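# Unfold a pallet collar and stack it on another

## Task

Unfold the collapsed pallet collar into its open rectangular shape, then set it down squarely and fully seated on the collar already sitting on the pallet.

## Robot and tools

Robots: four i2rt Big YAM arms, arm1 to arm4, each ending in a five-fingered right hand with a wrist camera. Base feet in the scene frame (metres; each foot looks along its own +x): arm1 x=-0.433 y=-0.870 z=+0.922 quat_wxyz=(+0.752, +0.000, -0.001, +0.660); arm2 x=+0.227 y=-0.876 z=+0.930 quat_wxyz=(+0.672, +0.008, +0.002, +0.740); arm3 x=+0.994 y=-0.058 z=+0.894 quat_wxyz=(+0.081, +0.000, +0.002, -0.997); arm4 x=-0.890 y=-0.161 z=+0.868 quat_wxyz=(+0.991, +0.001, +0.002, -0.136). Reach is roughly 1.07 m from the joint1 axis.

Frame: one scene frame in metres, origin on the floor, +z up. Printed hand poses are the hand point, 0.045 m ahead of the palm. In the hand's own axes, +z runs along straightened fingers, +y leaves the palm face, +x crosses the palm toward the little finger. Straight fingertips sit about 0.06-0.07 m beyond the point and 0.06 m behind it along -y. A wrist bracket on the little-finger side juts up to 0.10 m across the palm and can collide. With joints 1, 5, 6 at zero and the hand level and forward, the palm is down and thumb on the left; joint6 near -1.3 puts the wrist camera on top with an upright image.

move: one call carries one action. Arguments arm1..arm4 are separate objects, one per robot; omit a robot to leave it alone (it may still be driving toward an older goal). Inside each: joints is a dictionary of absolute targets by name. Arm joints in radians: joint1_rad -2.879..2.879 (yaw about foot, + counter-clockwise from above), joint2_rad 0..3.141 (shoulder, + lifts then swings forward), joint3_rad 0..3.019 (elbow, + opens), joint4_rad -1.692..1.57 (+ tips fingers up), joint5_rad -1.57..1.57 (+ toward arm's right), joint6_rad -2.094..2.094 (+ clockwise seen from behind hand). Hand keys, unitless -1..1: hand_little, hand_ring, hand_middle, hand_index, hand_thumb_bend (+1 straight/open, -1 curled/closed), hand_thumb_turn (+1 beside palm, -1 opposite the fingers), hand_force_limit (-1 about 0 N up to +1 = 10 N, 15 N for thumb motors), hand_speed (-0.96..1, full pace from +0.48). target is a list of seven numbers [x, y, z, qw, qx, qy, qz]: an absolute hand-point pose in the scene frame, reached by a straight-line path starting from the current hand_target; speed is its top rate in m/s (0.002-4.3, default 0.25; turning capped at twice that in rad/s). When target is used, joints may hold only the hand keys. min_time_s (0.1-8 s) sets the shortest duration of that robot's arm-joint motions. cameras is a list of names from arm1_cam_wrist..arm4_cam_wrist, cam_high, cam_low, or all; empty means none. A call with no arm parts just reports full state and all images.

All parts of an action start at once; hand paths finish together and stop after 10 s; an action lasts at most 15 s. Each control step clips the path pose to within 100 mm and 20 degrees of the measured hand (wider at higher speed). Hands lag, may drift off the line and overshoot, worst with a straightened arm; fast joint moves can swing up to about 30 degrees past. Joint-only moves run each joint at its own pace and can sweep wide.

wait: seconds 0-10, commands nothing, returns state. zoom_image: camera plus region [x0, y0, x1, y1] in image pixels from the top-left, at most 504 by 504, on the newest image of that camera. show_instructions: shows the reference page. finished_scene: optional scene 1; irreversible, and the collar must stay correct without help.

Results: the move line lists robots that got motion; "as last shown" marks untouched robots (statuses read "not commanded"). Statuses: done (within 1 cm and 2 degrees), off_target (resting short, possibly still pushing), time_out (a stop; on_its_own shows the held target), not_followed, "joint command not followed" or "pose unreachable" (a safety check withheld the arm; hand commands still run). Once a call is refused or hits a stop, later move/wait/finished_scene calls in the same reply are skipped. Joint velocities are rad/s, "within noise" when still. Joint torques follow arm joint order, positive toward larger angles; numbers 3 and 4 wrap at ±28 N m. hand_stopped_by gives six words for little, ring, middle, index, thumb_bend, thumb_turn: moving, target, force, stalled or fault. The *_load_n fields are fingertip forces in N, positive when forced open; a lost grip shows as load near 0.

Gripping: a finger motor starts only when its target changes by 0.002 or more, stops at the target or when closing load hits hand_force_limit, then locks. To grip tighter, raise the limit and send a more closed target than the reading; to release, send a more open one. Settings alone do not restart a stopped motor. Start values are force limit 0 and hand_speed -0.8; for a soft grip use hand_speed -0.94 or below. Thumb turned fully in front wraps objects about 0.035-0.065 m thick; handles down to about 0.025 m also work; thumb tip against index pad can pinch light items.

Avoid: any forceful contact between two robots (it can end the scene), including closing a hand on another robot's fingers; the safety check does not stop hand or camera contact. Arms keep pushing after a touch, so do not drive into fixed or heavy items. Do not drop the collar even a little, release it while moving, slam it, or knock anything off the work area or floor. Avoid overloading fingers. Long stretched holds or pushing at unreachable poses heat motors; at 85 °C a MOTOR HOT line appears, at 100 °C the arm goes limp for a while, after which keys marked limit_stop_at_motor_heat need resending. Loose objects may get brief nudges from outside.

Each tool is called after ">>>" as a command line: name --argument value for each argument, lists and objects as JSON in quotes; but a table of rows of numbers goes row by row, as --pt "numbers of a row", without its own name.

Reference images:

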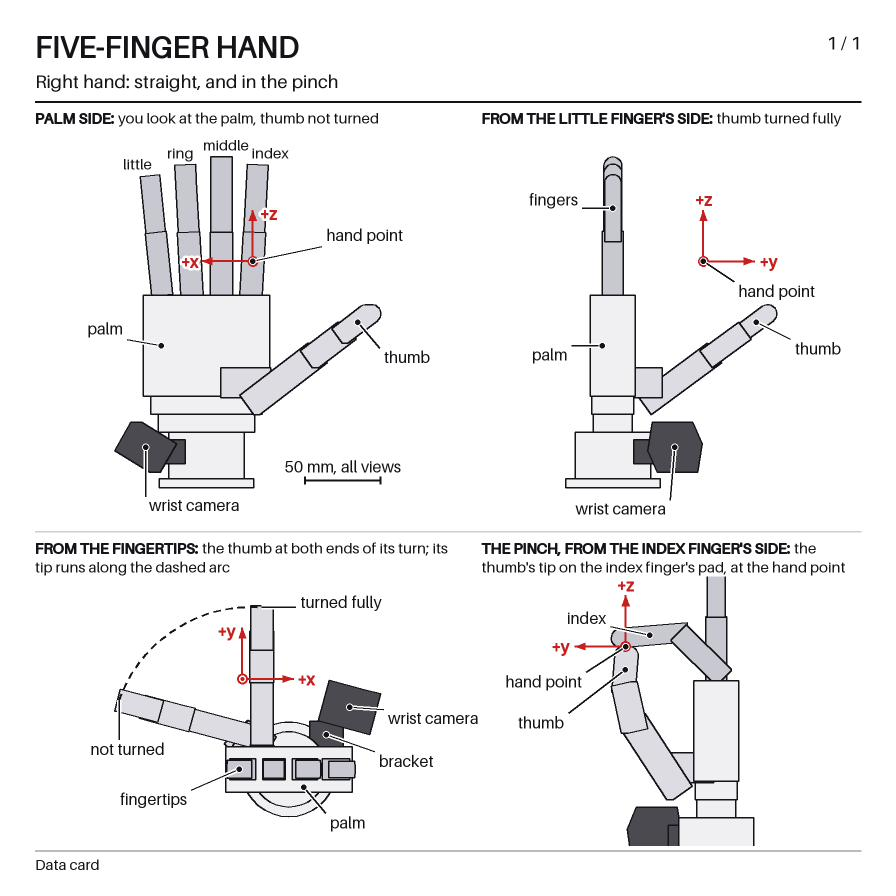

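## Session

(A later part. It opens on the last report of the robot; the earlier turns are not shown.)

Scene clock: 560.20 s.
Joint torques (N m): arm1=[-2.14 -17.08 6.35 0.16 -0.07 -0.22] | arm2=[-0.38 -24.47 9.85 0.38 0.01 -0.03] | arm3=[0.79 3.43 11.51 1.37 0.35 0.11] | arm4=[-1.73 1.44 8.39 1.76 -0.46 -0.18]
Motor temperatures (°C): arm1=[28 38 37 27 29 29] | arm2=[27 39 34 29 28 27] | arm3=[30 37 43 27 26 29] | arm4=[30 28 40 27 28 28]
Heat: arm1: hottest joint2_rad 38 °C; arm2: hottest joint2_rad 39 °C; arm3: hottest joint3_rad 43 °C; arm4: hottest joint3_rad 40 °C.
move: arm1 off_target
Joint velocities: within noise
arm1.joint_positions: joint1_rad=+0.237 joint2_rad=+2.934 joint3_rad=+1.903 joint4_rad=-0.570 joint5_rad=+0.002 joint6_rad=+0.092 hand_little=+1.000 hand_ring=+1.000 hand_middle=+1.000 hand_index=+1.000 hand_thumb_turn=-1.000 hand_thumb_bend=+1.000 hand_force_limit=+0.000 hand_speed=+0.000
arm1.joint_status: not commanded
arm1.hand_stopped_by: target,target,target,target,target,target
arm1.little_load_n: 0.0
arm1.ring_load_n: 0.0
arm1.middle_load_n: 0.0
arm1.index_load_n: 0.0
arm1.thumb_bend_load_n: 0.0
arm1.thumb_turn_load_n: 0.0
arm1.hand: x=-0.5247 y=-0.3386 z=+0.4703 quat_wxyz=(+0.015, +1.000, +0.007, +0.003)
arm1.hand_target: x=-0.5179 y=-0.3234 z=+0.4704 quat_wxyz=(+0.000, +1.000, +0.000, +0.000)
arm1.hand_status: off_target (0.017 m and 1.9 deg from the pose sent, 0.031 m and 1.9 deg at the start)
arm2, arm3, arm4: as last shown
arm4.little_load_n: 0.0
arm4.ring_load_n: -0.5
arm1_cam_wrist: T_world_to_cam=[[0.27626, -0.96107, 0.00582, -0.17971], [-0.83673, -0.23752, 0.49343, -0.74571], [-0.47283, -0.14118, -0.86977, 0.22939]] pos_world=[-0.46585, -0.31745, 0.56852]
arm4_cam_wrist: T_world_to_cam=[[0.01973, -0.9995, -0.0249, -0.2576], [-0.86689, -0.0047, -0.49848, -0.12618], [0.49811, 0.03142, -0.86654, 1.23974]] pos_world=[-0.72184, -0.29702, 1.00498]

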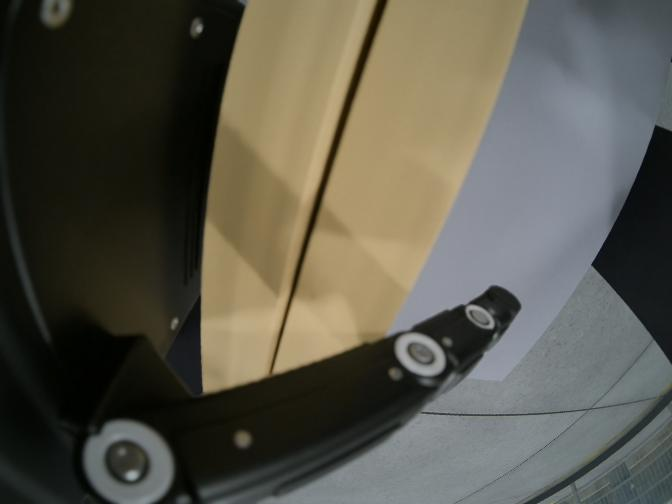

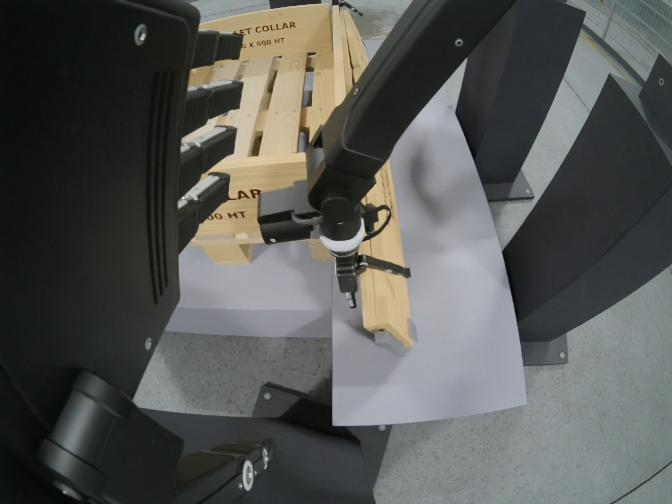

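>>> move --arm1 '{"target": [-0.518, -0.345, 0.472, 0, 1, 0, 0], "speed": 0.04}' --arm2 '{"target": [0.578, -0.356, 0.494, 0, 1, 0, 0], "speed": 0.04}' --cameras '["arm1_cam_wrist", "arm2_cam_wrist", "arm4_cam_wrist", "cam_low"]'

>>> zoom_image --camera "cam_low" --region '[60, 160, 320, 400]'

Scene clock: 569.83 s.
Joint torques (N m): arm1=[-1.79 -18.02 3.19 0.02 -0.06 -0.19] | arm2=[-0.32 -26.29 5.7 0.92 0.02 -0.02] | arm3=[0.79 3.43 11.51 1.37 0.35 0.11] | arm4=[-1.44 1.38 8.47 1.77 -0.48 -0.16]
Motor temperatures (°C): arm1=[28 38 37 27 29 29] | arm2=[27 39 35 29 28 27] | arm3=[30 36 44 27 26 29] | arm4=[30 28 40 27 28 28]
Heat: arm1: hottest joint2_rad 38 °C; arm2: hottest joint2_rad 39 °C; arm3: hottest joint3_rad 44 °C; arm4: hottest joint3_rad 40 °C.
move: arm1 done; arm2 off_target
Joint velocities: within noise
arm1.joint_positions: joint1_rad=+0.237 joint2_rad=+2.916 joint3_rad=+1.835 joint4_rad=-0.502 joint5_rad=+0.001 joint6_rad=+0.092 hand_little=+1.000 hand_ring=+1.000 hand_middle=+1.000 hand_index=+1.000 hand_thumb_turn=-1.000 hand_thumb_bend=+1.000 hand_force_limit=+0.000 hand_speed=+0.000
arm1.joint_status: not commanded
arm1.hand_stopped_by: target,target,target,target,target,target
arm1.little_load_n: 0.0
arm1.ring_load_n: 0.0
arm1.middle_load_n: 0.0
arm1.index_load_n: 0.0
arm1.thumb_bend_load_n: 0.0
arm1.thumb_turn_load_n: 0.0
arm1.hand: x=-0.5235 y=-0.3510 z=+0.4663 quat_wxyz=(+0.006, +1.000, +0.007, +0.002)
arm1.hand_target: x=-0.5180 y=-0.3450 z=+0.4720 quat_wxyz=(+0.000, +1.000, +0.000, +0.000)
arm1.hand_status: done (0.010 m and 1.1 deg from the pose sent, 0.010 m and 1.9 deg at the start)
arm2.joint_positions: joint1_rad=-0.668 joint2_rad=+3.096 joint3_rad=+2.404 joint4_rad=-0.870 joint5_rad=+0.014 joint6_rad=-0.581 hand_little=+1.000 hand_ring=+1.000 hand_middle=+1.000 hand_index=+1.000 hand_thumb_turn=-1.000 hand_thumb_bend=+1.000 hand_force_limit=+0.000 hand_speed=+0.000
arm2.joint_status: not commanded
arm2.hand_stopped_by: target,target,target,target,target,target
arm2.little_load_n: 0.0
arm2.ring_load_n: 0.0
arm2.middle_load_n: 0.0
arm2.index_load_n: 0.0
arm2.thumb_bend_load_n: 0.0
arm2.thumb_turn_load_n: 0.0
arm2.hand: x=+0.5726 y=-0.3467 z=+0.4969 quat_wxyz=(-0.004, +1.000, +0.004, +0.001)
arm2.hand_target: x=+0.5777 y=-0.3560 z=+0.4939 quat_wxyz=(+0.000, +1.000, +0.000, +0.000)
arm2.hand_status: off_target (0.011 m and 0.7 deg from the pose sent, 0.022 m and 0.3 deg at the start)
arm3, arm4: as last shown
arm4.ring_load_n: 0.0
arm1_cam_wrist: T_world_to_cam=[[0.27587, -0.96113, -0.01118, -0.1843], [-0.83556, -0.24555, 0.49148, -0.74704], [-0.47512, -0.12624, -0.87082, 0.22922]] pos_world=[-0.46445, -0.33163, 0.5647]
arm2_cam_wrist: T_world_to_cam=[[0.29564, -0.9553, 0.00078, -0.50357], [-0.84592, -0.26141, 0.46485, 0.16674], [-0.44386, -0.13808, -0.88539, 0.76479]] pos_world=[0.62938, -0.33187, 0.60003]
arm4_cam_wrist: T_world_to_cam=[[0.01973, -0.9995, -0.0249, -0.2576], [-0.86689, -0.0047, -0.49848, -0.12618], [0.49811, 0.03142, -0.86654, 1.23974]] pos_world=[-0.72184, -0.29702, 1.00498]

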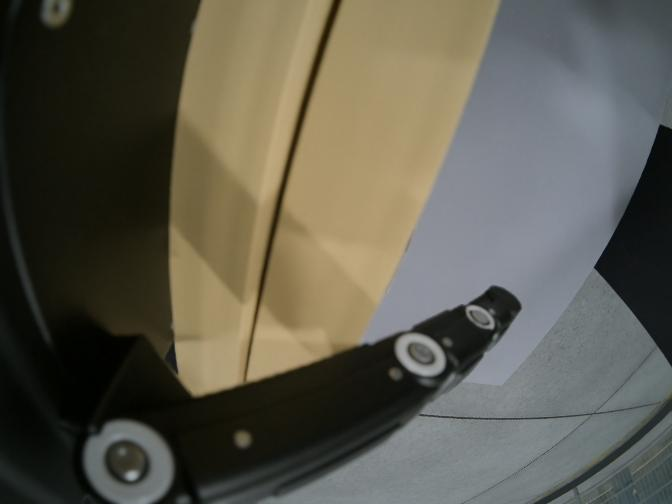

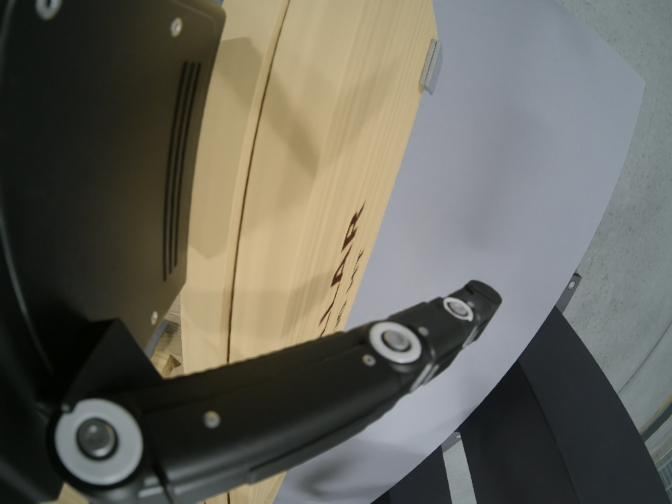

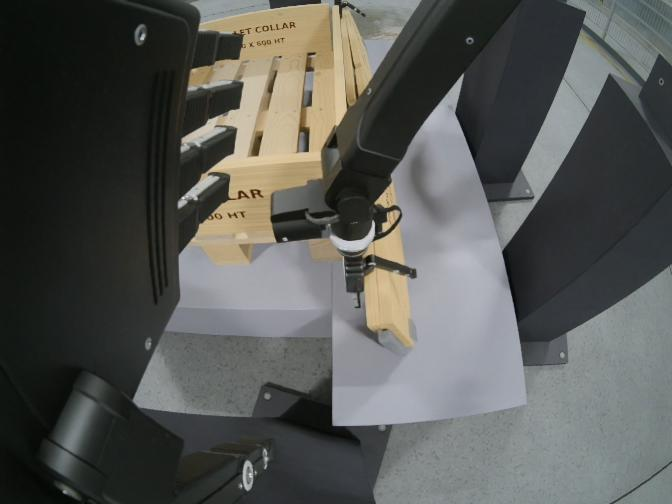

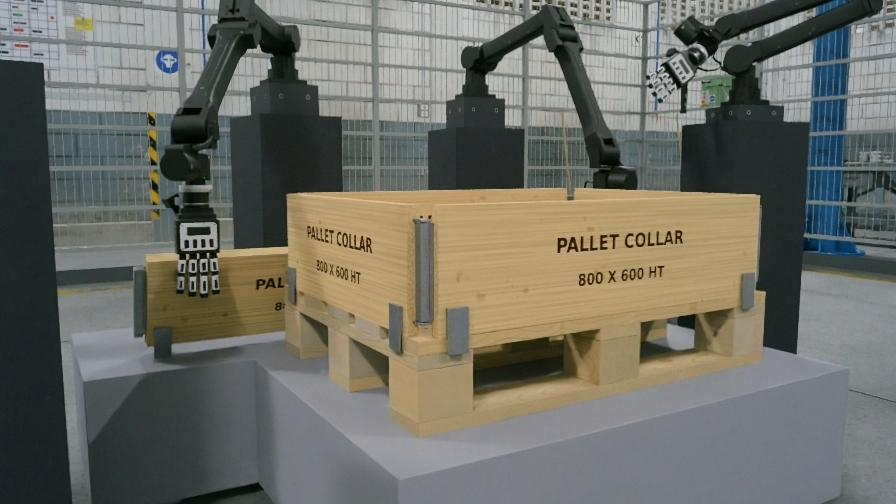

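Scaled by 1.938.

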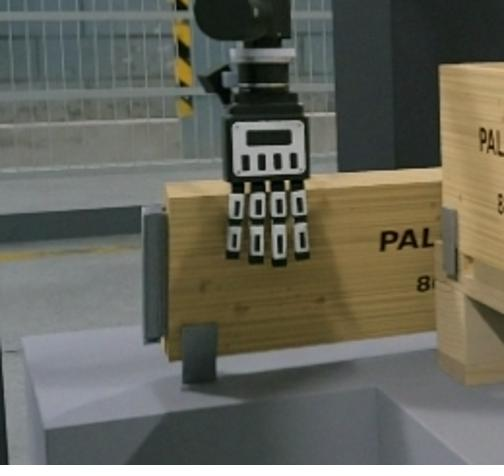

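>>> move --arm1 '{"joints": {"hand_thumb_bend": -1, "hand_speed": -0.8, "hand_force_limit": 0.0}}' --arm2 '{"joints": {"hand_thumb_bend": -1, "hand_speed": -0.8, "hand_force_limit": 0.0}}' --cameras '["arm1_cam_wrist", "arm2_cam_wrist", "arm4_cam_wrist"]'

Scene clock: 582.77 s.
Joint torques (N m): arm1=[-1.79 -17.67 3.22 0.06 -0.05 -0.19] | arm2=[-0.56 -26.58 5.87 0.76 0.1 0.06] | arm3=[0.79 3.43 11.52 1.36 0.35 0.11] | arm4=[-1.49 1.55 8.42 1.72 -0.47 -0.16]
Motor temperatures (°C): arm1=[28 40 37 27 29 29] | arm2=[27 41 34 29 28 27] | arm3=[30 36 45 27 26 29] | arm4=[30 28 40 27 28 28]
Heat: arm1: hottest joint2_rad 40 °C; arm2: hottest joint2_rad 41 °C; arm3: hottest joint3_rad 45 °C; arm4: hottest joint3_rad 40 °C.
move: arm1 off_target; arm2 off_target
Joint velocities: within noise
arm1.joint_positions: joint1_rad=+0.237 joint2_rad=+2.913 joint3_rad=+1.835 joint4_rad=-0.502 joint5_rad=+0.001 joint6_rad=+0.092 hand_little=+1.000 hand_ring=+1.000 hand_middle=+1.000 hand_index=+1.000 hand_thumb_turn=-1.000 hand_thumb_bend=+0.711 hand_force_limit=+0.000 hand_speed=-0.800
arm1.joint_status: hand_thumb_bend off_target (ended at +0.711, target -1.000); the others done
arm1.hand_stopped_by: target,target,target,target,force,target
arm1.little_load_n: 0.0
arm1.ring_load_n: 0.0
arm1.middle_load_n: 0.0
arm1.index_load_n: 0.0
arm1.thumb_bend_load_n: 8.0
arm1.thumb_turn_load_n: 2.5
arm1.hand: x=-0.5238 y=-0.3493 z=+0.4678 quat_wxyz=(+0.005, +1.000, +0.007, +0.001)
arm1.hand_target: x=-0.5180 y=-0.3449 z=+0.4720 quat_wxyz=(+0.000, +1.000, +0.000, +0.000)
arm1.hand_status: not commanded
arm2.joint_positions: joint1_rad=-0.668 joint2_rad=+3.096 joint3_rad=+2.404 joint4_rad=-0.870 joint5_rad=+0.014 joint6_rad=-0.588 hand_little=+1.000 hand_ring=+1.000 hand_middle=+1.000 hand_index=+1.000 hand_thumb_turn=-1.000 hand_thumb_bend=-0.033 hand_force_limit=+0.000 hand_speed=-0.800
arm2.joint_status: hand_thumb_bend off_target (ended at -0.033, target -1.000); the others done
arm2.hand_stopped_by: target,target,target,target,force,target
arm2.little_load_n: 0.0
arm2.ring_load_n: 0.0
arm2.middle_load_n: 0.0
arm2.index_load_n: 0.0
arm2.thumb_bend_load_n: 7.5
arm2.thumb_turn_load_n: 1.0
arm2.hand: x=+0.5729 y=-0.3468 z=+0.4969 quat_wxyz=(-0.004, +1.000, +0.007, +0.001)
arm2.hand_target: x=+0.5777 y=-0.3561 z=+0.4939 quat_wxyz=(+0.000, +1.000, +0.000, +0.000)
arm2.hand_status: not commanded
arm3, arm4: as last shown
arm1_cam_wrist: T_world_to_cam=[[0.27589, -0.96108, -0.01427, -0.18101], [-0.83518, -0.24705, 0.49136, -0.74788], [-0.47576, -0.12365, -0.87084, 0.23127]] pos_world=[-0.46465, -0.33013, 0.5663]
arm2_cam_wrist: T_world_to_cam=[[0.3014, -0.9535, 0.00049, -0.5063], [-0.84423, -0.26662, 0.46496, 0.1641], [-0.44321, -0.14056, -0.88533, 0.76364]] pos_world=[0.62958, -0.33167, 0.60003]
arm4_cam_wrist: T_world_to_cam=[[0.01973, -0.9995, -0.0249, -0.2576], [-0.86689, -0.0047, -0.49848, -0.12618], [0.49811, 0.03142, -0.86654, 1.23974]] pos_world=[-0.72184, -0.29702, 1.00498]

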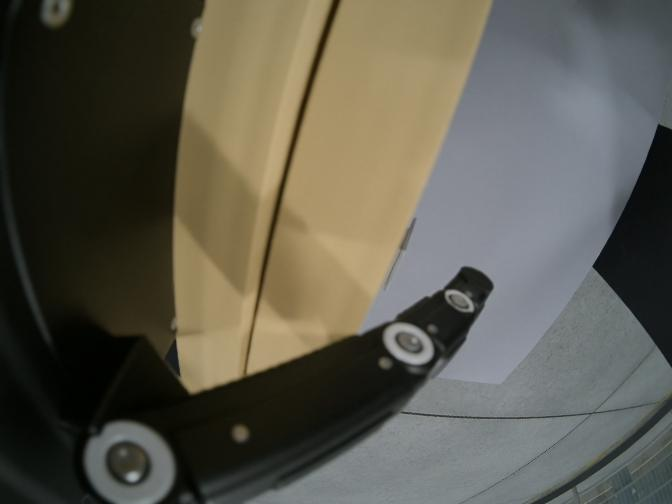

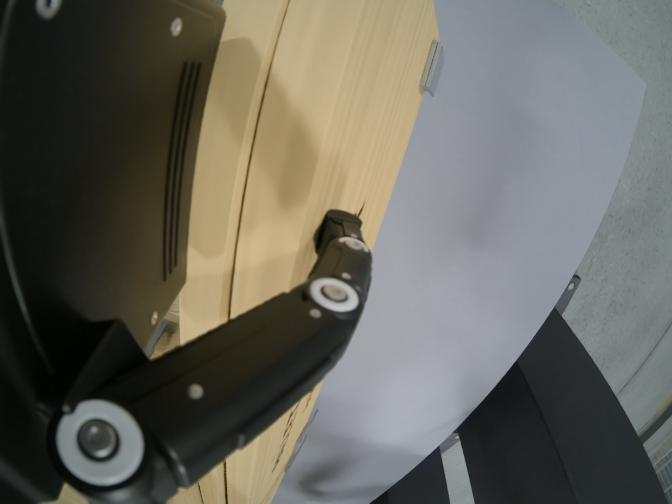

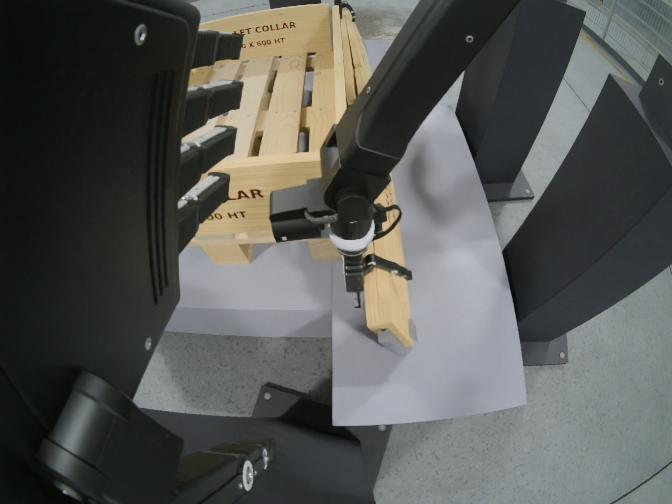

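>>> move --arm1 '{"joints": {"hand_thumb_bend": 1, "hand_speed": 0}}'

>>> move --arm1 '{"target": [-0.518, -0.345, 0.495, 0, 1, 0, 0], "speed": 0.04}'

>>> move --arm1 '{"joints": {"hand_thumb_bend": -1, "hand_speed": -0.8, "hand_force_limit": 0.0}}' --cameras '["arm1_cam_wrist", "arm4_cam_wrist"]'

Scene clock: 590.13 s.
Joint torques (N m): arm1=[-1.9 -17.79 3.21 0.03 -0.05 -0.19] | arm2=[0.32 -25.58 6.05 0.9 0.01 0] | arm3=[0.79 3.49 11.51 1.37 0.35 0.11] | arm4=[-1.49 1.79 8.31 1.7 -0.48 -0.2]
Motor temperatures (°C): arm1=[28 41 37 27 29 28] | arm2=[27 42 34 29 28 27] | arm3=[30 36 45 27 26 29] | arm4=[29 28 40 27 28 28]
Heat: arm1: hottest joint2_rad 41 °C; arm2: hottest joint2_rad 42 °C; arm3: hottest joint3_rad 45 °C; arm4: hottest joint3_rad 40 °C.
move: arm1 done
Joint velocities: within noise
arm1.joint_positions: joint1_rad=+0.237 joint2_rad=+2.913 joint3_rad=+1.835 joint4_rad=-0.502 joint5_rad=+0.001 joint6_rad=+0.092 hand_little=+1.000 hand_ring=+1.000 hand_middle=+1.000 hand_index=+1.000 hand_thumb_turn=-1.000 hand_thumb_bend=+1.000 hand_force_limit=+0.000 hand_speed=+0.000
arm1.joint_status: all done
arm1.hand_stopped_by: target,target,target,target,target,target
arm1.little_load_n: 0.0
arm1.ring_load_n: 0.0
arm1.middle_load_n: 0.0
arm1.index_load_n: 0.0
arm1.thumb_bend_load_n: -0.5
arm1.thumb_turn_load_n: 0.0
arm1.hand: x=-0.5238 y=-0.3493 z=+0.4678 quat_wxyz=(+0.005, +1.000, +0.007, +0.001)
arm1.hand_target: x=-0.5180 y=-0.3449 z=+0.4720 quat_wxyz=(+0.000, +1.000, +0.000, +0.000)
arm1.hand_status: not commanded
arm2, arm4: as last shown
arm2.thumb_turn_load_n: 0.5
arm3.joint_positions: joint1_rad=+0.313 joint2_rad=+0.153 joint3_rad=+0.386 joint4_rad=-0.983 joint5_rad=+0.393 joint6_rad=-0.869 hand_little=+1.000 hand_ring=+1.000 hand_middle=+1.000 hand_index=+1.000 hand_thumb_turn=+1.000 hand_thumb_bend=+1.000 hand_force_limit=+0.000 hand_speed=-0.800
arm3.joint_status: not commanded
arm3.hand_stopped_by: target,target,target,target,target,target
arm3.little_load_n: 0.0
arm3.ring_load_n: 0.0
arm3.middle_load_n: 0.0
arm3.index_load_n: 0.0
arm3.thumb_bend_load_n: 0.0
arm3.thumb_turn_load_n: -0.5
arm3.hand: x=+0.8018 y=-0.0466 z=+1.0264 quat_wxyz=(+0.426, -0.178, -0.885, +0.066)
arm3.hand_target: x=+0.7996 y=-0.0494 z=+1.0493 quat_wxyz=(+0.442, -0.183, -0.875, +0.082)
arm3.hand_status: not commanded
pictures: none

Scene clock: 591.20 s.
Joint torques (N m): arm1=[-1.96 -18.02 3.29 -0.25 -0.05 -0.19] | arm2=[0.44 -25.93 6 0.77 0.08 0.04] | arm3=[0.85 3.43 11.49 1.36 0.36 0.11] | arm4=[-1.32 1.32 8.38 1.72 -0.49 -0.17]
Motor temperatures (°C): arm1=[28 41 37 27 29 28] | arm2=[27 42 34 29 28 27] | arm3=[30 36 46 27 26 29] | arm4=[29 28 40 27 28 28]
Heat: arm1: hottest joint2_rad 41 °C; arm2: hottest joint2_rad 42 °C; arm3: hottest joint3_rad 46 °C; arm4: hottest joint3_rad 40 °C.
move: arm1 off_target
Joint velocities: within noise
arm1.joint_positions: joint1_rad=+0.237 joint2_rad=+2.862 joint3_rad=+1.783 joint4_rad=-0.501 joint5_rad=+0.001 joint6_rad=+0.092 hand_little=+1.000 hand_ring=+1.000 hand_middle=+1.000 hand_index=+1.000 hand_thumb_turn=-1.000 hand_thumb_bend=+1.000 hand_force_limit=+0.000 hand_speed=+0.000
arm1.joint_status: not commanded
arm1.hand_stopped_by: target,target,target,target,target,target
arm1.little_load_n: 0.5
arm1.ring_load_n: 0.0
arm1.middle_load_n: 0.0
arm1.index_load_n: 0.0
arm1.thumb_bend_load_n: 0.0
arm1.thumb_turn_load_n: 0.0
arm1.hand: x=-0.5237 y=-0.3503 z=+0.4876 quat_wxyz=(+0.004, +1.000, +0.007, +0.001)
arm1.hand_target: x=-0.5180 y=-0.3450 z=+0.4949 quat_wxyz=(+0.000, +1.000, +0.000, +0.000)
arm1.hand_status: off_target (0.011 m and 0.9 deg from the pose sent, 0.028 m and 1.0 deg at the start)
arm2, arm3, arm4: as last shown
arm2.joint_positions: joint1_rad=-0.668 joint2_rad=+3.094 joint3_rad=+2.402 joint4_rad=-0.870 joint5_rad=+0.014 joint6_rad=-0.588 hand_little=+1.000 hand_ring=+1.000 hand_middle=+1.000 hand_index=+1.000 hand_thumb_turn=-1.000 hand_thumb_bend=-0.033 hand_force_limit=+0.000 hand_speed=-0.800
arm2.thumb_bend_load_n: 7.0
arm2.hand: x=+0.5729 y=-0.3470 z=+0.4974 quat_wxyz=(-0.004, +1.000, +0.008, +0.001)
arm2.hand_target: x=+0.5778 y=-0.3559 z=+0.4941 quat_wxyz=(+0.000, +1.000, +0.000, +0.000)
arm3.thumb_turn_load_n: 0.0
arm4.ring_load_n: -0.5
pictures: none

Scene clock: 598.43 s.
Joint torques (N m): arm1=[-1.85 -18.08 3.29 -0.25 -0.04 -0.19] | arm2=[0.26 -25.41 6.13 0.81 0.05 0.07] | arm3=[0.79 3.43 11.49 1.36 0.35 0.11] | arm4=[-1.61 1.73 8.47 1.81 -0.47 -0.15]
Motor temperatures (°C): arm1=[28 41 36 27 29 28] | arm2=[27 41 34 29 28 27] | arm3=[30 36 46 27 26 29] | arm4=[29 28 40 27 28 28]
Heat: arm1: hottest joint2_rad 41 °C; arm2: hottest joint2_rad 41 °C; arm3: hottest joint3_rad 46 °C; arm4: hottest joint3_rad 40 °C.
move: arm1 off_target
Joint velocities: within noise
arm1.joint_positions: joint1_rad=+0.237 joint2_rad=+2.862 joint3_rad=+1.783 joint4_rad=-0.501 joint5_rad=+0.001 joint6_rad=+0.092 hand_little=+1.000 hand_ring=+1.000 hand_middle=+1.000 hand_index=+1.000 hand_thumb_turn=-1.000 hand_thumb_bend=+0.215 hand_force_limit=+0.000 hand_speed=-0.800
arm1.joint_status: hand_thumb_bend off_target (ended at +0.215, target -1.000); the others done
arm1.hand_stopped_by: target,target,target,target,force,target
arm1.little_load_n: 0.0
arm1.ring_load_n: 0.0
arm1.middle_load_n: 0.0
arm1.index_load_n: 0.0
arm1.thumb_bend_load_n: 7.0
arm1.thumb_turn_load_n: 0.5
arm1.hand: x=-0.5237 y=-0.3503 z=+0.4876 quat_wxyz=(+0.004, +1.000, +0.007, +0.001)
arm1.hand_target: x=-0.5180 y=-0.3450 z=+0.4949 quat_wxyz=(+0.000, +1.000, +0.000, +0.000)
arm1.hand_status: not commanded
arm2, arm3: as last shown
arm2.middle_load_n: 0.5
arm4.joint_positions: joint1_rad=-0.612 joint2_rad=+0.409 joint3_rad=+0.101 joint4_rad=-0.483 joint5_rad=-0.781 joint6_rad=-1.919 hand_little=+1.000 hand_ring=+1.000 hand_middle=+1.000 hand_index=+1.000 hand_thumb_turn=+1.000 hand_thumb_bend=+1.000 hand_force_limit=+0.000 hand_speed=-0.800
arm4.joint_status: not commanded
arm4.hand_stopped_by: target,target,target,target,target,target
arm4.little_load_n: 0.0
arm4.ring_load_n: 0.0
arm4.middle_load_n: 0.0
arm4.index_load_n: 0.0
arm4.thumb_bend_load_n: 0.0
arm4.thumb_turn_load_n: 0.0
arm4.hand: x=-0.6687 y=-0.2915 z=+0.9043 quat_wxyz=(-0.084, +0.864, -0.088, +0.489)
arm4.hand_target: x=-0.6692 y=-0.2919 z=+0.9003 quat_wxyz=(-0.081, +0.865, -0.083, +0.489)
arm4.hand_status: not commanded
arm1_cam_wrist: T_world_to_cam=[[0.27583, -0.96107, -0.01618, -0.1809], [-0.83509, -0.24794, 0.49107, -0.75793], [-0.47596, -0.12194, -0.87097, 0.24895]] pos_world=[-0.46455, -0.33143, 0.5861]
arm4_cam_wrist: T_world_to_cam=[[0.01973, -0.9995, -0.0249, -0.2576], [-0.86689, -0.0047, -0.49848, -0.12618], [0.49811, 0.03142, -0.86654, 1.23974]] pos_world=[-0.72184, -0.29702, 1.00498]

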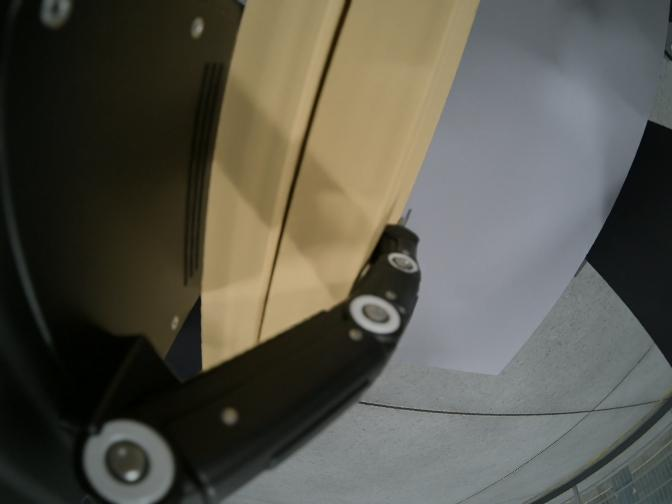

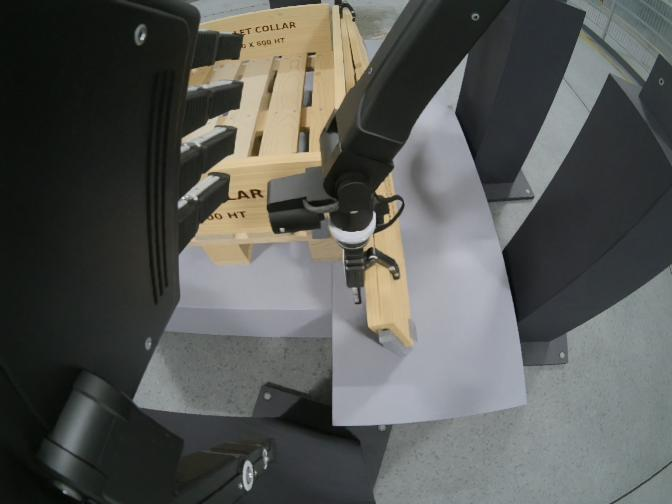

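>>> move --arm1 '{"target": [-0.518, -0.350, 0.525, 0, 1, 0, 0], "speed": 0.03}' --arm2 '{"target": [0.578, -0.361, 0.524, 0, 1, 0, 0], "speed": 0.03}' --cameras '["arm1_cam_wrist", "arm2_cam_wrist", "cam_low"]'

Scene clock: 603.60 s.
Joint torques (N m): arm1=[-1.85 -18.32 3.81 -0.25 -0.04 -0.19] | arm2=[1.08 -25.76 6.28 1.17 -0.12 0.06] | arm3=[0.79 3.43 11.51 1.37 0.35 0.11] | arm4=[-1.55 1.32 8.51 1.91 -0.49 -0.16]
Motor temperatures (°C): arm1=[28 41 36 27 29 28] | arm2=[27 41 34 29 28 27] | arm3=[30 36 46 27 26 29] | arm4=[29 28 40 27 28 28]
Heat: arm1: hottest joint2_rad 41 °C; arm2: hottest joint2_rad 41 °C; arm3: hottest joint3_rad 46 °C; arm4: hottest joint3_rad 40 °C.
move: arm1 off_target; arm2 done
Joint velocities: within noise
arm1.joint_positions: joint1_rad=+0.237 joint2_rad=+2.790 joint3_rad=+1.696 joint4_rad=-0.501 joint5_rad=+0.001 joint6_rad=+0.092 hand_little=+1.000 hand_ring=+1.000 hand_middle=+1.000 hand_index=+1.000 hand_thumb_turn=-1.000 hand_thumb_bend=+0.213 hand_force_limit=+0.000 hand_speed=-0.800
arm1.joint_status: not commanded
arm1.hand_stopped_by: target,target,target,target,force,target
arm1.little_load_n: 0.0
arm1.ring_load_n: 0.0
arm1.middle_load_n: 0.0
arm1.index_load_n: 0.0
arm1.thumb_bend_load_n: 0.5
arm1.thumb_turn_load_n: 0.0
arm1.hand: x=-0.5223 y=-0.3637 z=+0.5131 quat_wxyz=(+0.012, +1.000, +0.007, +0.002)
arm1.hand_target: x=-0.5180 y=-0.3501 z=+0.5249 quat_wxyz=(+0.000, +1.000, +0.000, +0.000)
arm1.hand_status: off_target (0.019 m and 1.6 deg from the pose sent, 0.038 m and 0.9 deg at the start)
arm2.joint_positions: joint1_rad=-0.679 joint2_rad=+2.995 joint3_rad=+2.269 joint4_rad=-0.849 joint5_rad=+0.018 joint6_rad=-0.594 hand_little=+1.000 hand_ring=+1.000 hand_middle=+1.000 hand_index=+1.000 hand_thumb_turn=-1.000 hand_thumb_bend=-0.035 hand_force_limit=+0.000 hand_speed=-0.800
arm2.joint_status: not commanded
arm2.hand_stopped_by: target,target,target,target,force,target
arm2.little_load_n: 0.0
arm2.ring_load_n: 0.0
arm2.middle_load_n: 0.0
arm2.index_load_n: 0.0
arm2.thumb_bend_load_n: 0.0
arm2.thumb_turn_load_n: 0.0
arm2.hand: x=+0.5752 y=-0.3590 z=+0.5262 quat_wxyz=(+0.003, +1.000, +0.005, -0.001)
arm2.hand_target: x=+0.5779 y=-0.3611 z=+0.5239 quat_wxyz=(+0.000, +1.000, +0.000, +0.000)
arm2.hand_status: done (0.004 m and 0.7 deg from the pose sent, 0.031 m and 1.0 deg at the start)
arm3, arm4: as last shown
arm1_cam_wrist: T_world_to_cam=[[0.27586, -0.9612, -0.00032, -0.20194], [-0.83595, -0.24008, 0.4935, -0.77134], [-0.47443, -0.13587, -0.86975, 0.26527]] pos_world=[-0.46325, -0.34324, 0.61131]
arm2_cam_wrist: T_world_to_cam=[[0.29735, -0.95469, 0.01186, -0.52273], [-0.84349, -0.25685, 0.47176, 0.14867], [-0.44734, -0.15028, -0.88165, 0.78587]] pos_world=[0.63239, -0.34276, 0.62892]

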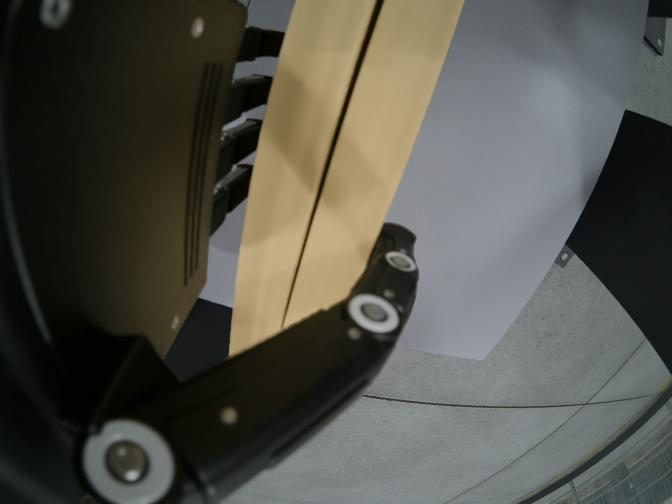

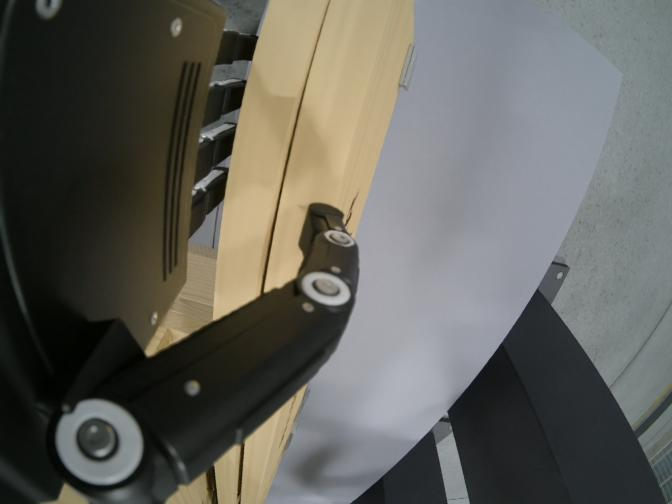

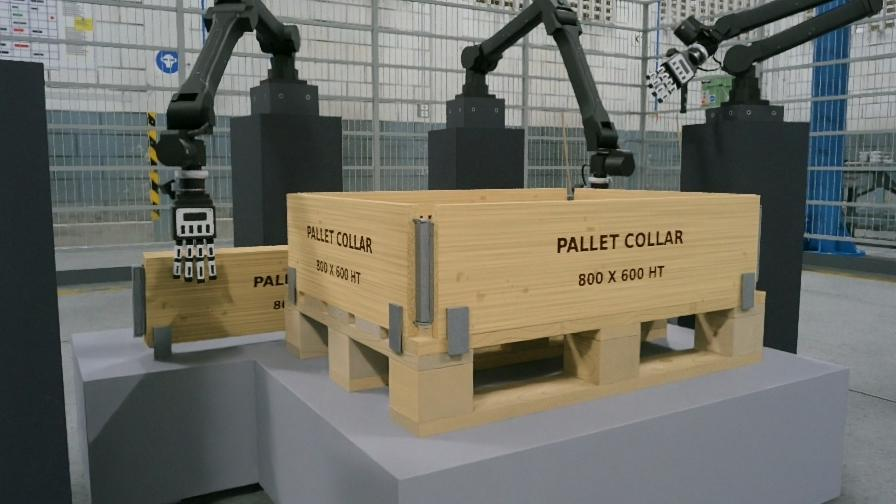

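>>> move --arm1 '{"joints": {"hand_thumb_bend": 0.8, "hand_speed": 0}}' --arm2 '{"joints": {"hand_thumb_bend": 0.8, "hand_speed": 0}}'

>>> move --arm1 '{"target": [-0.518, -0.343, 0.485, 0, 1, 0, 0], "speed": 0.06}' --arm2 '{"target": [0.578, -0.356, 0.487, 0, 1, 0, 0], "speed": 0.06}'

>>> move --arm1 '{"joints": {"hand_thumb_bend": -1, "hand_speed": -0.8, "hand_force_limit": 1.0}}' --arm2 '{"joints": {"hand_thumb_bend": -1, "hand_speed": -0.8, "hand_force_limit": 1.0}}' --cameras '["arm1_cam_wrist", "arm2_cam_wrist"]'

Scene clock: 626.30 s.
Joint torques (N m): arm1=[-1.85 -18.26 3.79 -0.24 -0.04 -0.19] | arm2=[0.09 -26.46 6.2 1.17 -0.07 0.08] | arm3=[0.79 3.49 11.51 1.37 0.35 0.11] | arm4=[-1.44 1.96 8.36 1.85 -0.44 -0.17]
Motor temperatures (°C): arm1=[28 39 36 27 28 28] | arm2=[27 40 33 29 28 27] | arm3=[30 36 47 27 26 29] | arm4=[29 28 39 27 28 28]
Heat: arm1: hottest joint2_rad 39 °C; arm2: hottest joint2_rad 40 °C; arm3: hottest joint3_rad 47 °C; arm4: hottest joint3_rad 39 °C.
move: arm1 done; arm2 done
Joint velocities: within noise
arm1.joint_positions: joint1_rad=+0.237 joint2_rad=+2.789 joint3_rad=+1.696 joint4_rad=-0.501 joint5_rad=+0.001 joint6_rad=+0.092 hand_little=+1.000 hand_ring=+1.000 hand_middle=+1.000 hand_index=+1.000 hand_thumb_turn=-1.000 hand_thumb_bend=+0.800 hand_force_limit=+0.000 hand_speed=+0.000
arm1.joint_status: all done
arm1.hand_stopped_by: target,target,target,target,target,target
arm1.little_load_n: 0.0
arm1.ring_load_n: 0.0
arm1.middle_load_n: 0.0
arm1.index_load_n: 0.0
arm1.thumb_bend_load_n: 0.0
arm1.thumb_turn_load_n: 0.0
arm1.hand: x=-0.5223 y=-0.3633 z=+0.5135 quat_wxyz=(+0.011, +1.000, +0.007, +0.002)
arm1.hand_target: x=-0.5180 y=-0.3501 z=+0.5250 quat_wxyz=(+0.000, +1.000, +0.000, +0.000)
arm1.hand_status: not commanded
arm2.joint_positions: joint1_rad=-0.679 joint2_rad=+2.995 joint3_rad=+2.269 joint4_rad=-0.849 joint5_rad=+0.018 joint6_rad=-0.594 hand_little=+1.000 hand_ring=+1.000 hand_middle=+1.000 hand_index=+1.000 hand_thumb_turn=-1.000 hand_thumb_bend=+0.800 hand_force_limit=+0.000 hand_speed=+0.000
arm2.joint_status: all done
arm2.hand_stopped_by: target,target,target,target,target,target
arm2.little_load_n: 0.5
arm2.ring_load_n: 0.0
arm2.middle_load_n: 0.0
arm2.index_load_n: 0.0
arm2.thumb_bend_load_n: 0.0
arm2.thumb_turn_load_n: 0.0
arm2.hand: x=+0.5752 y=-0.3590 z=+0.5262 quat_wxyz=(+0.003, +1.000, +0.005, -0.001)
arm2.hand_target: x=+0.5779 y=-0.3611 z=+0.5239 quat_wxyz=(+0.000, +1.000, +0.000, +0.000)
arm2.hand_status: not commanded
arm3, arm4: as last shown
arm3.middle_load_n: -0.5
arm4.little_load_n: 0.5
pictures: none

Scene clock: 627.63 s.
Joint torques (N m): arm1=[-1.96 -15.85 5.38 -0.28 0.05 -0.21] | arm2=[0.85 -23.77 9.51 0.02 -0.01 0.08] | arm3=[0.85 3.43 11.51 1.37 0.36 0.11] | arm4=[-1.61 1.61 8.38 1.78 -0.44 -0.18]
Motor temperatures (°C): arm1=[28 39 36 27 28 28] | arm2=[27 40 33 29 28 27] | arm3=[30 36 47 27 26 29] | arm4=[29 28 39 27 28 28]
Heat: arm1: hottest joint2_rad 39 °C; arm2: hottest joint2_rad 40 °C; arm3: hottest joint3_rad 47 °C; arm4: hottest joint3_rad 39 °C.
move: arm1 done; arm2 off_target
Joint velocities: within noise
arm1.joint_positions: joint1_rad=+0.237 joint2_rad=+2.857 joint3_rad=+1.789 joint4_rad=-0.501 joint5_rad=-0.002 joint6_rad=+0.093 hand_little=+1.000 hand_ring=+1.000 hand_middle=+1.000 hand_index=+1.000 hand_thumb_turn=-1.000 hand_thumb_bend=+0.800 hand_force_limit=+0.000 hand_speed=+0.000
arm1.joint_status: not commanded
arm1.hand_stopped_by: target,target,target,target,target,target
arm1.little_load_n: 0.0
arm1.ring_load_n: 0.0
arm1.middle_load_n: 0.0
arm1.index_load_n: 0.0
arm1.thumb_bend_load_n: -1.0
arm1.thumb_turn_load_n: 0.0
arm1.hand: x=-0.5248 y=-0.3445 z=+0.4906 quat_wxyz=(-0.001, +1.000, +0.006, -0.001)
arm1.hand_target: x=-0.5180 y=-0.3433 z=+0.4851 quat_wxyz=(+0.000, +1.000, +0.000, +0.000)
arm1.hand_status: done (0.009 m and 0.8 deg from the pose sent, 0.035 m and 1.5 deg at the start)
arm2.joint_positions: joint1_rad=-0.680 joint2_rad=+3.084 joint3_rad=+2.384 joint4_rad=-0.856 joint5_rad=+0.015 joint6_rad=-0.592 hand_little=+1.000 hand_ring=+1.000 hand_middle=+1.000 hand_index=+1.000 hand_thumb_turn=-1.000 hand_thumb_bend=+0.800 hand_force_limit=+0.000 hand_speed=+0.000
arm2.joint_status: not commanded
arm2.hand_stopped_by: target,target,target,target,target,target
arm2.little_load_n: 0.0
arm2.ring_load_n: 0.0
arm2.middle_load_n: 0.0
arm2.index_load_n: 0.0
arm2.thumb_bend_load_n: 0.0
arm2.thumb_turn_load_n: 0.0
arm2.hand: x=+0.5793 y=-0.3515 z=+0.4981 quat_wxyz=(-0.006, +1.000, +0.004, +0.003)
arm2.hand_target: x=+0.5777 y=-0.3563 z=+0.4872 quat_wxyz=(+0.000, +1.000, +0.000, +0.000)
arm2.hand_status: off_target (0.012 m and 0.9 deg from the pose sent, 0.039 m and 0.7 deg at the start)
arm3, arm4: as last shown
arm3.middle_load_n: 0.0
arm4.little_load_n: 0.0
pictures: none

Scene clock: 634.40 s.
Joint torques (N m): arm1=[-1.9 -16.5 3.26 -0.59 0.04 -0.2] | arm2=[1.2 -23.71 8.73 0.99 0.01 0.17] | arm3=[0.79 3.43 11.51 1.36 0.35 0.11] | arm4=[-1.55 1.67 8.4 1.66 -0.47 -0.16]
Motor temperatures (°C): arm1=[28 40 36 27 28 28] | arm2=[27 40 34 29 28 27] | arm3=[30 36 47 27 26 29] | arm4=[29 28 39 27 28 28]
Heat: arm1: hottest joint2_rad 40 °C; arm2: hottest joint2_rad 40 °C; arm3: hottest joint3_rad 47 °C; arm4: hottest joint3_rad 39 °C.
move: arm1 off_target; arm2 done
Joint velocities: within noise
arm1.joint_positions: joint1_rad=+0.236 joint2_rad=+2.862 joint3_rad=+1.816 joint4_rad=-0.491 joint5_rad=-0.001 joint6_rad=+0.093 hand_little=+1.000 hand_ring=+1.000 hand_middle=+1.000 hand_index=+1.000 hand_thumb_turn=-1.000 hand_thumb_bend=-0.961 hand_force_limit=+1.000 hand_speed=-0.800
arm1.joint_status: hand_thumb_bend off_target (ended at -0.961, target -1.000); the others done
arm1.hand_stopped_by: target,target,target,target,force,target
arm1.little_load_n: 0.0
arm1.ring_load_n: 0.0
arm1.middle_load_n: 0.0
arm1.index_load_n: 0.0
arm1.thumb_bend_load_n: 15.5
arm1.thumb_turn_load_n: 0.5
arm1.hand: x=-0.5262 y=-0.3288 z=+0.4911 quat_wxyz=(-0.017, +1.000, +0.006, -0.002)
arm1.hand_target: x=-0.5181 y=-0.3431 z=+0.4852 quat_wxyz=(+0.000, +1.000, +0.000, +0.000)
arm1.hand_status: not commanded
arm2.joint_positions: joint1_rad=-0.680 joint2_rad=+3.076 joint3_rad=+2.393 joint4_rad=-0.873 joint5_rad=+0.015 joint6_rad=-0.594 hand_little=+1.000 hand_ring=+1.000 hand_middle=+1.000 hand_index=+1.000 hand_thumb_turn=-1.000 hand_thumb_bend=-0.993 hand_force_limit=+1.000 hand_speed=-0.800
arm2.joint_status: all done
arm2.hand_stopped_by: target,target,target,target,target,target
arm2.little_load_n: 0.0
arm2.ring_load_n: 0.0
arm2.middle_load_n: 0.0
arm2.index_load_n: 0.0
arm2.thumb_bend_load_n: 10.0
arm2.thumb_turn_load_n: 0.5
arm2.hand: x=+0.5824 y=-0.3478 z=+0.5061 quat_wxyz=(-0.006, +1.000, +0.005, +0.003)
arm2.hand_target: x=+0.5777 y=-0.3562 z=+0.4872 quat_wxyz=(-0.001, +1.000, +0.000, +0.000)
arm2.hand_status: not commanded
arm3, arm4: as last shown
arm3.ring_load_n: -0.5
arm3.thumb_turn_load_n: -0.5
arm1_cam_wrist: T_world_to_cam=[[0.27426, -0.95998, -0.05671, -0.14004], [-0.83244, -0.26652, 0.48581, -0.75854], [-0.48148, -0.08604, -0.87222, 0.26288]] pos_world=[-0.46646, -0.31399, 0.58986]
arm2_cam_wrist: T_world_to_cam=[[0.29629, -0.9551, -0.00239, -0.50624], [-0.84737, -0.26402, 0.46072, 0.17253], [-0.44066, -0.13448, -0.88754, 0.77768]] pos_world=[0.63888, -0.33337, 0.60953]

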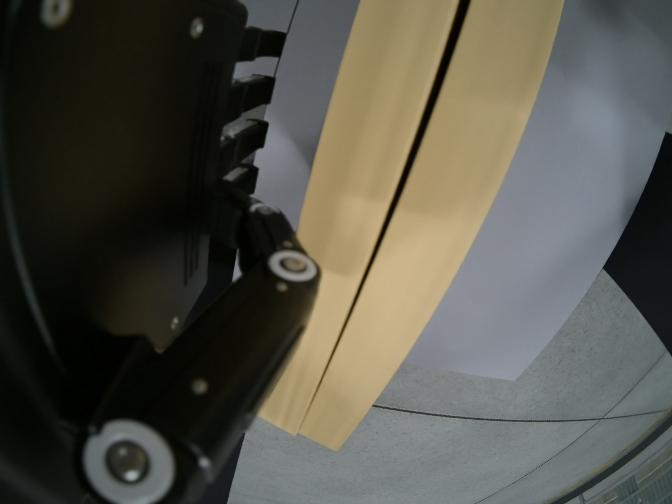

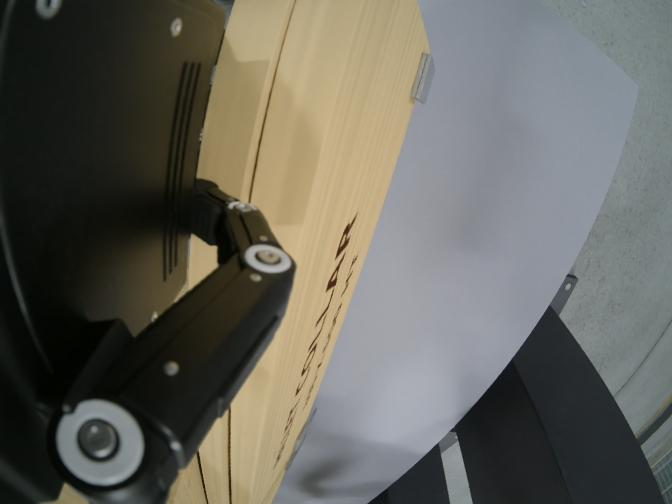

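>>> move --cameras '["arm4_cam_wrist", "arm3_cam_wrist", "cam_low", "cam_high"]'

>>> zoom_image --camera "arm4_cam_wrist" --region '[300, 180, 440, 360]'

>>> zoom_image --camera "cam_high" --region '[300, 150, 640, 350]'

Scene clock: 639.07 s.
Joint torques (N m): arm1=[-1.85 -16.56 3.26 -0.55 0.03 -0.2] | arm2=[-0.03 -23.12 8.61 1.01 0.03 0.16] | arm3=[0.79 3.43 11.51 1.37 0.35 0.11] | arm4=[-1.32 1.73 8.42 1.72 -0.48 -0.19]
Motor temperatures (°C): arm1=[28 41 36 27 28 28] | arm2=[27 41 34 29 28 27] | arm3=[30 36 48 27 26 29] | arm4=[29 28 39 27 28 28]
Heat: arm1: hottest joint2_rad 41 °C; arm2: hottest joint2_rad 41 °C; arm3: hottest joint3_rad 48 °C; arm4: hottest joint3_rad 39 °C.
Joint velocities: within noise
arm1.joint_positions: joint1_rad=+0.236 joint2_rad=+2.862 joint3_rad=+1.816 joint4_rad=-0.491 joint5_rad=-0.001 joint6_rad=+0.093 hand_little=+1.000 hand_ring=+1.000 hand_middle=+1.000 hand_index=+1.000 hand_thumb_turn=-1.000 hand_thumb_bend=-0.961 hand_force_limit=+1.000 hand_speed=-0.800
arm1.joint_status: hand_thumb_bend off_target (ended at -0.961, target -1.000); the others done
arm1.hand_stopped_by: target,target,target,target,force,target
arm1.little_load_n: 0.0
arm1.ring_load_n: 0.0
arm1.middle_load_n: 0.0
arm1.index_load_n: 0.0
arm1.thumb_bend_load_n: 15.0
arm1.thumb_turn_load_n: 0.5
arm1.hand: x=-0.5262 y=-0.3288 z=+0.4911 quat_wxyz=(-0.017, +1.000, +0.006, -0.002) (m; scene frame)
arm1.hand_target: x=-0.5181 y=-0.3431 z=+0.4852 quat_wxyz=(+0.000, +1.000, +0.000, +0.000) (m; scene frame)
arm1.hand_status: not commanded
arm2.joint_positions: joint1_rad=-0.680 joint2_rad=+3.076 joint3_rad=+2.393 joint4_rad=-0.873 joint5_rad=+0.015 joint6_rad=-0.594 hand_little=+1.000 hand_ring=+1.000 hand_middle=+1.000 hand_index=+1.000 hand_thumb_turn=-1.000 hand_thumb_bend=-0.993 hand_force_limit=+1.000 hand_speed=-0.800
arm2.joint_status: all done
arm2.hand_stopped_by: target,target,target,target,target,target
arm2.little_load_n: 0.0
arm2.ring_load_n: 0.0
arm2.middle_load_n: 0.0
arm2.index_load_n: 0.0
arm2.thumb_bend_load_n: 9.5
arm2.thumb_turn_load_n: 1.0
arm2.hand: x=+0.5824 y=-0.3478 z=+0.5061 quat_wxyz=(-0.006, +1.000, +0.005, +0.003) (m; scene frame)
arm2.hand_target: x=+0.5777 y=-0.3562 z=+0.4872 quat_wxyz=(-0.001, +1.000, +0.000, +0.000) (m; scene frame)
arm2.hand_status: not commanded
arm3.joint_positions: joint1_rad=+0.313 joint2_rad=+0.153 joint3_rad=+0.386 joint4_rad=-0.983 joint5_rad=+0.393 joint6_rad=-0.869 hand_little=+1.000 hand_ring=+1.000 hand_middle=+1.000 hand_index=+1.000 hand_thumb_turn=+1.000 hand_thumb_bend=+1.000 hand_force_limit=+0.000 hand_speed=-0.800
arm3.joint_status: not commanded
arm3.hand_stopped_by: target,target,target,target,target,target
arm3.little_load_n: 0.0
arm3.ring_load_n: 0.0
arm3.middle_load_n: 0.0
arm3.index_load_n: 0.0
arm3.thumb_bend_load_n: 0.0
arm3.thumb_turn_load_n: 0.0
arm3.hand: x=+0.8018 y=-0.0466 z=+1.0264 quat_wxyz=(+0.426, -0.178, -0.885, +0.066) (m; scene frame)
arm3.hand_target: x=+0.7996 y=-0.0494 z=+1.0493 quat_wxyz=(+0.442, -0.183, -0.875, +0.082) (m; scene frame)
arm3.hand_status: not commanded
arm4.joint_positions: joint1_rad=-0.612 joint2_rad=+0.409 joint3_rad=+0.101 joint4_rad=-0.483 joint5_rad=-0.781 joint6_rad=-1.919 hand_little=+1.000 hand_ring=+1.000 hand_middle=+1.000 hand_index=+1.000 hand_thumb_turn=+1.000 hand_thumb_bend=+1.000 hand_force_limit=+0.000 hand_speed=-0.800
arm4.joint_status: not commanded
arm4.hand_stopped_by: target,target,target,target,target,target
arm4.little_load_n: 0.0
arm4.ring_load_n: 0.0
arm4.middle_load_n: 0.0
arm4.index_load_n: 0.0
arm4.thumb_bend_load_n: 0.0
arm4.thumb_turn_load_n: 0.0
arm4.hand: x=-0.6687 y=-0.2915 z=+0.9043 quat_wxyz=(-0.084, +0.864, -0.088, +0.489) (m; scene frame)
arm4.hand_target: x=-0.6692 y=-0.2919 z=+0.9003 quat_wxyz=(-0.081, +0.865, -0.083, +0.489) (m; scene frame)
arm4.hand_status: not commanded
pictures: arm3_cam_wrist, arm4_cam_wrist, cam_high, cam_low
camera_calibration:
arm3_cam_wrist: T_world_to_cam=[[0.11979, 0.98912, -0.08543, 0.03548], [0.91458, -0.14343, -0.37811, -0.34737], [-0.38625, -0.03284, -0.92181, 1.36623]] pos_world=[0.84115, -0.04005, 1.13109]
arm4_cam_wrist: T_world_to_cam=[[0.01973, -0.9995, -0.0249, -0.2576], [-0.86689, -0.0047, -0.49848, -0.12618], [0.49811, 0.03142, -0.86654, 1.23974]] pos_world=[-0.72184, -0.29702, 1.00498]

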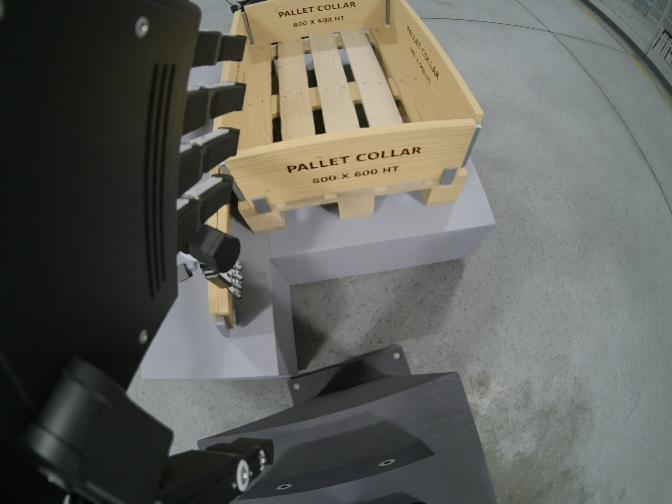

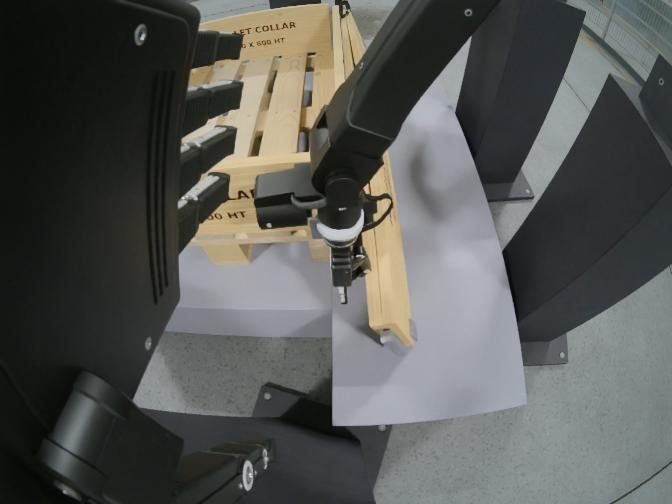

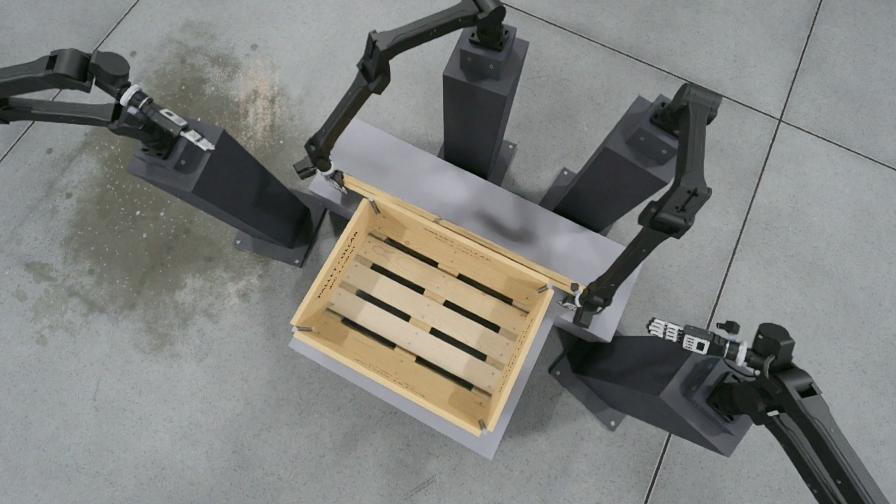

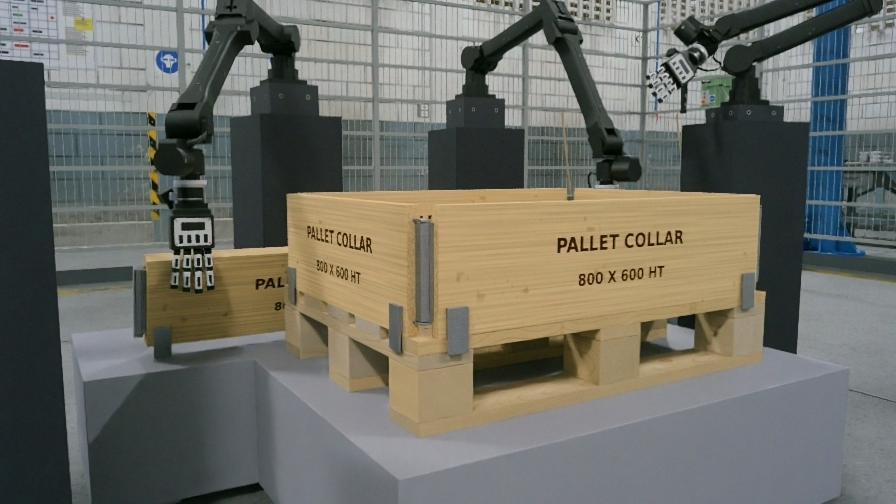

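Scaled by 2.800 from the camera's image (finer frame: 960x720).

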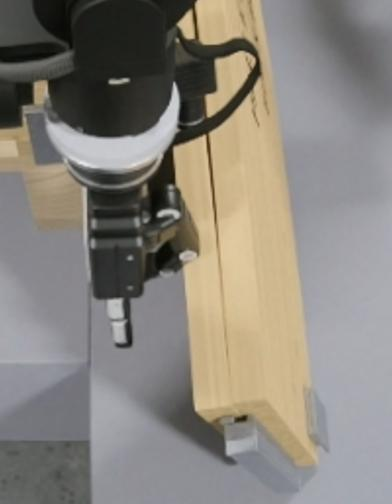

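Scaled by 1.482.

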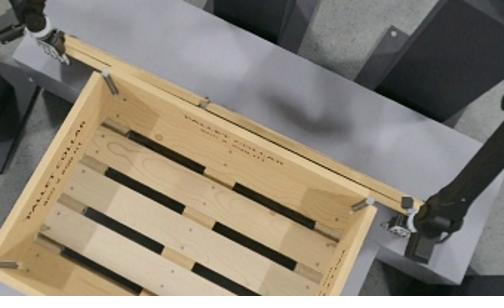

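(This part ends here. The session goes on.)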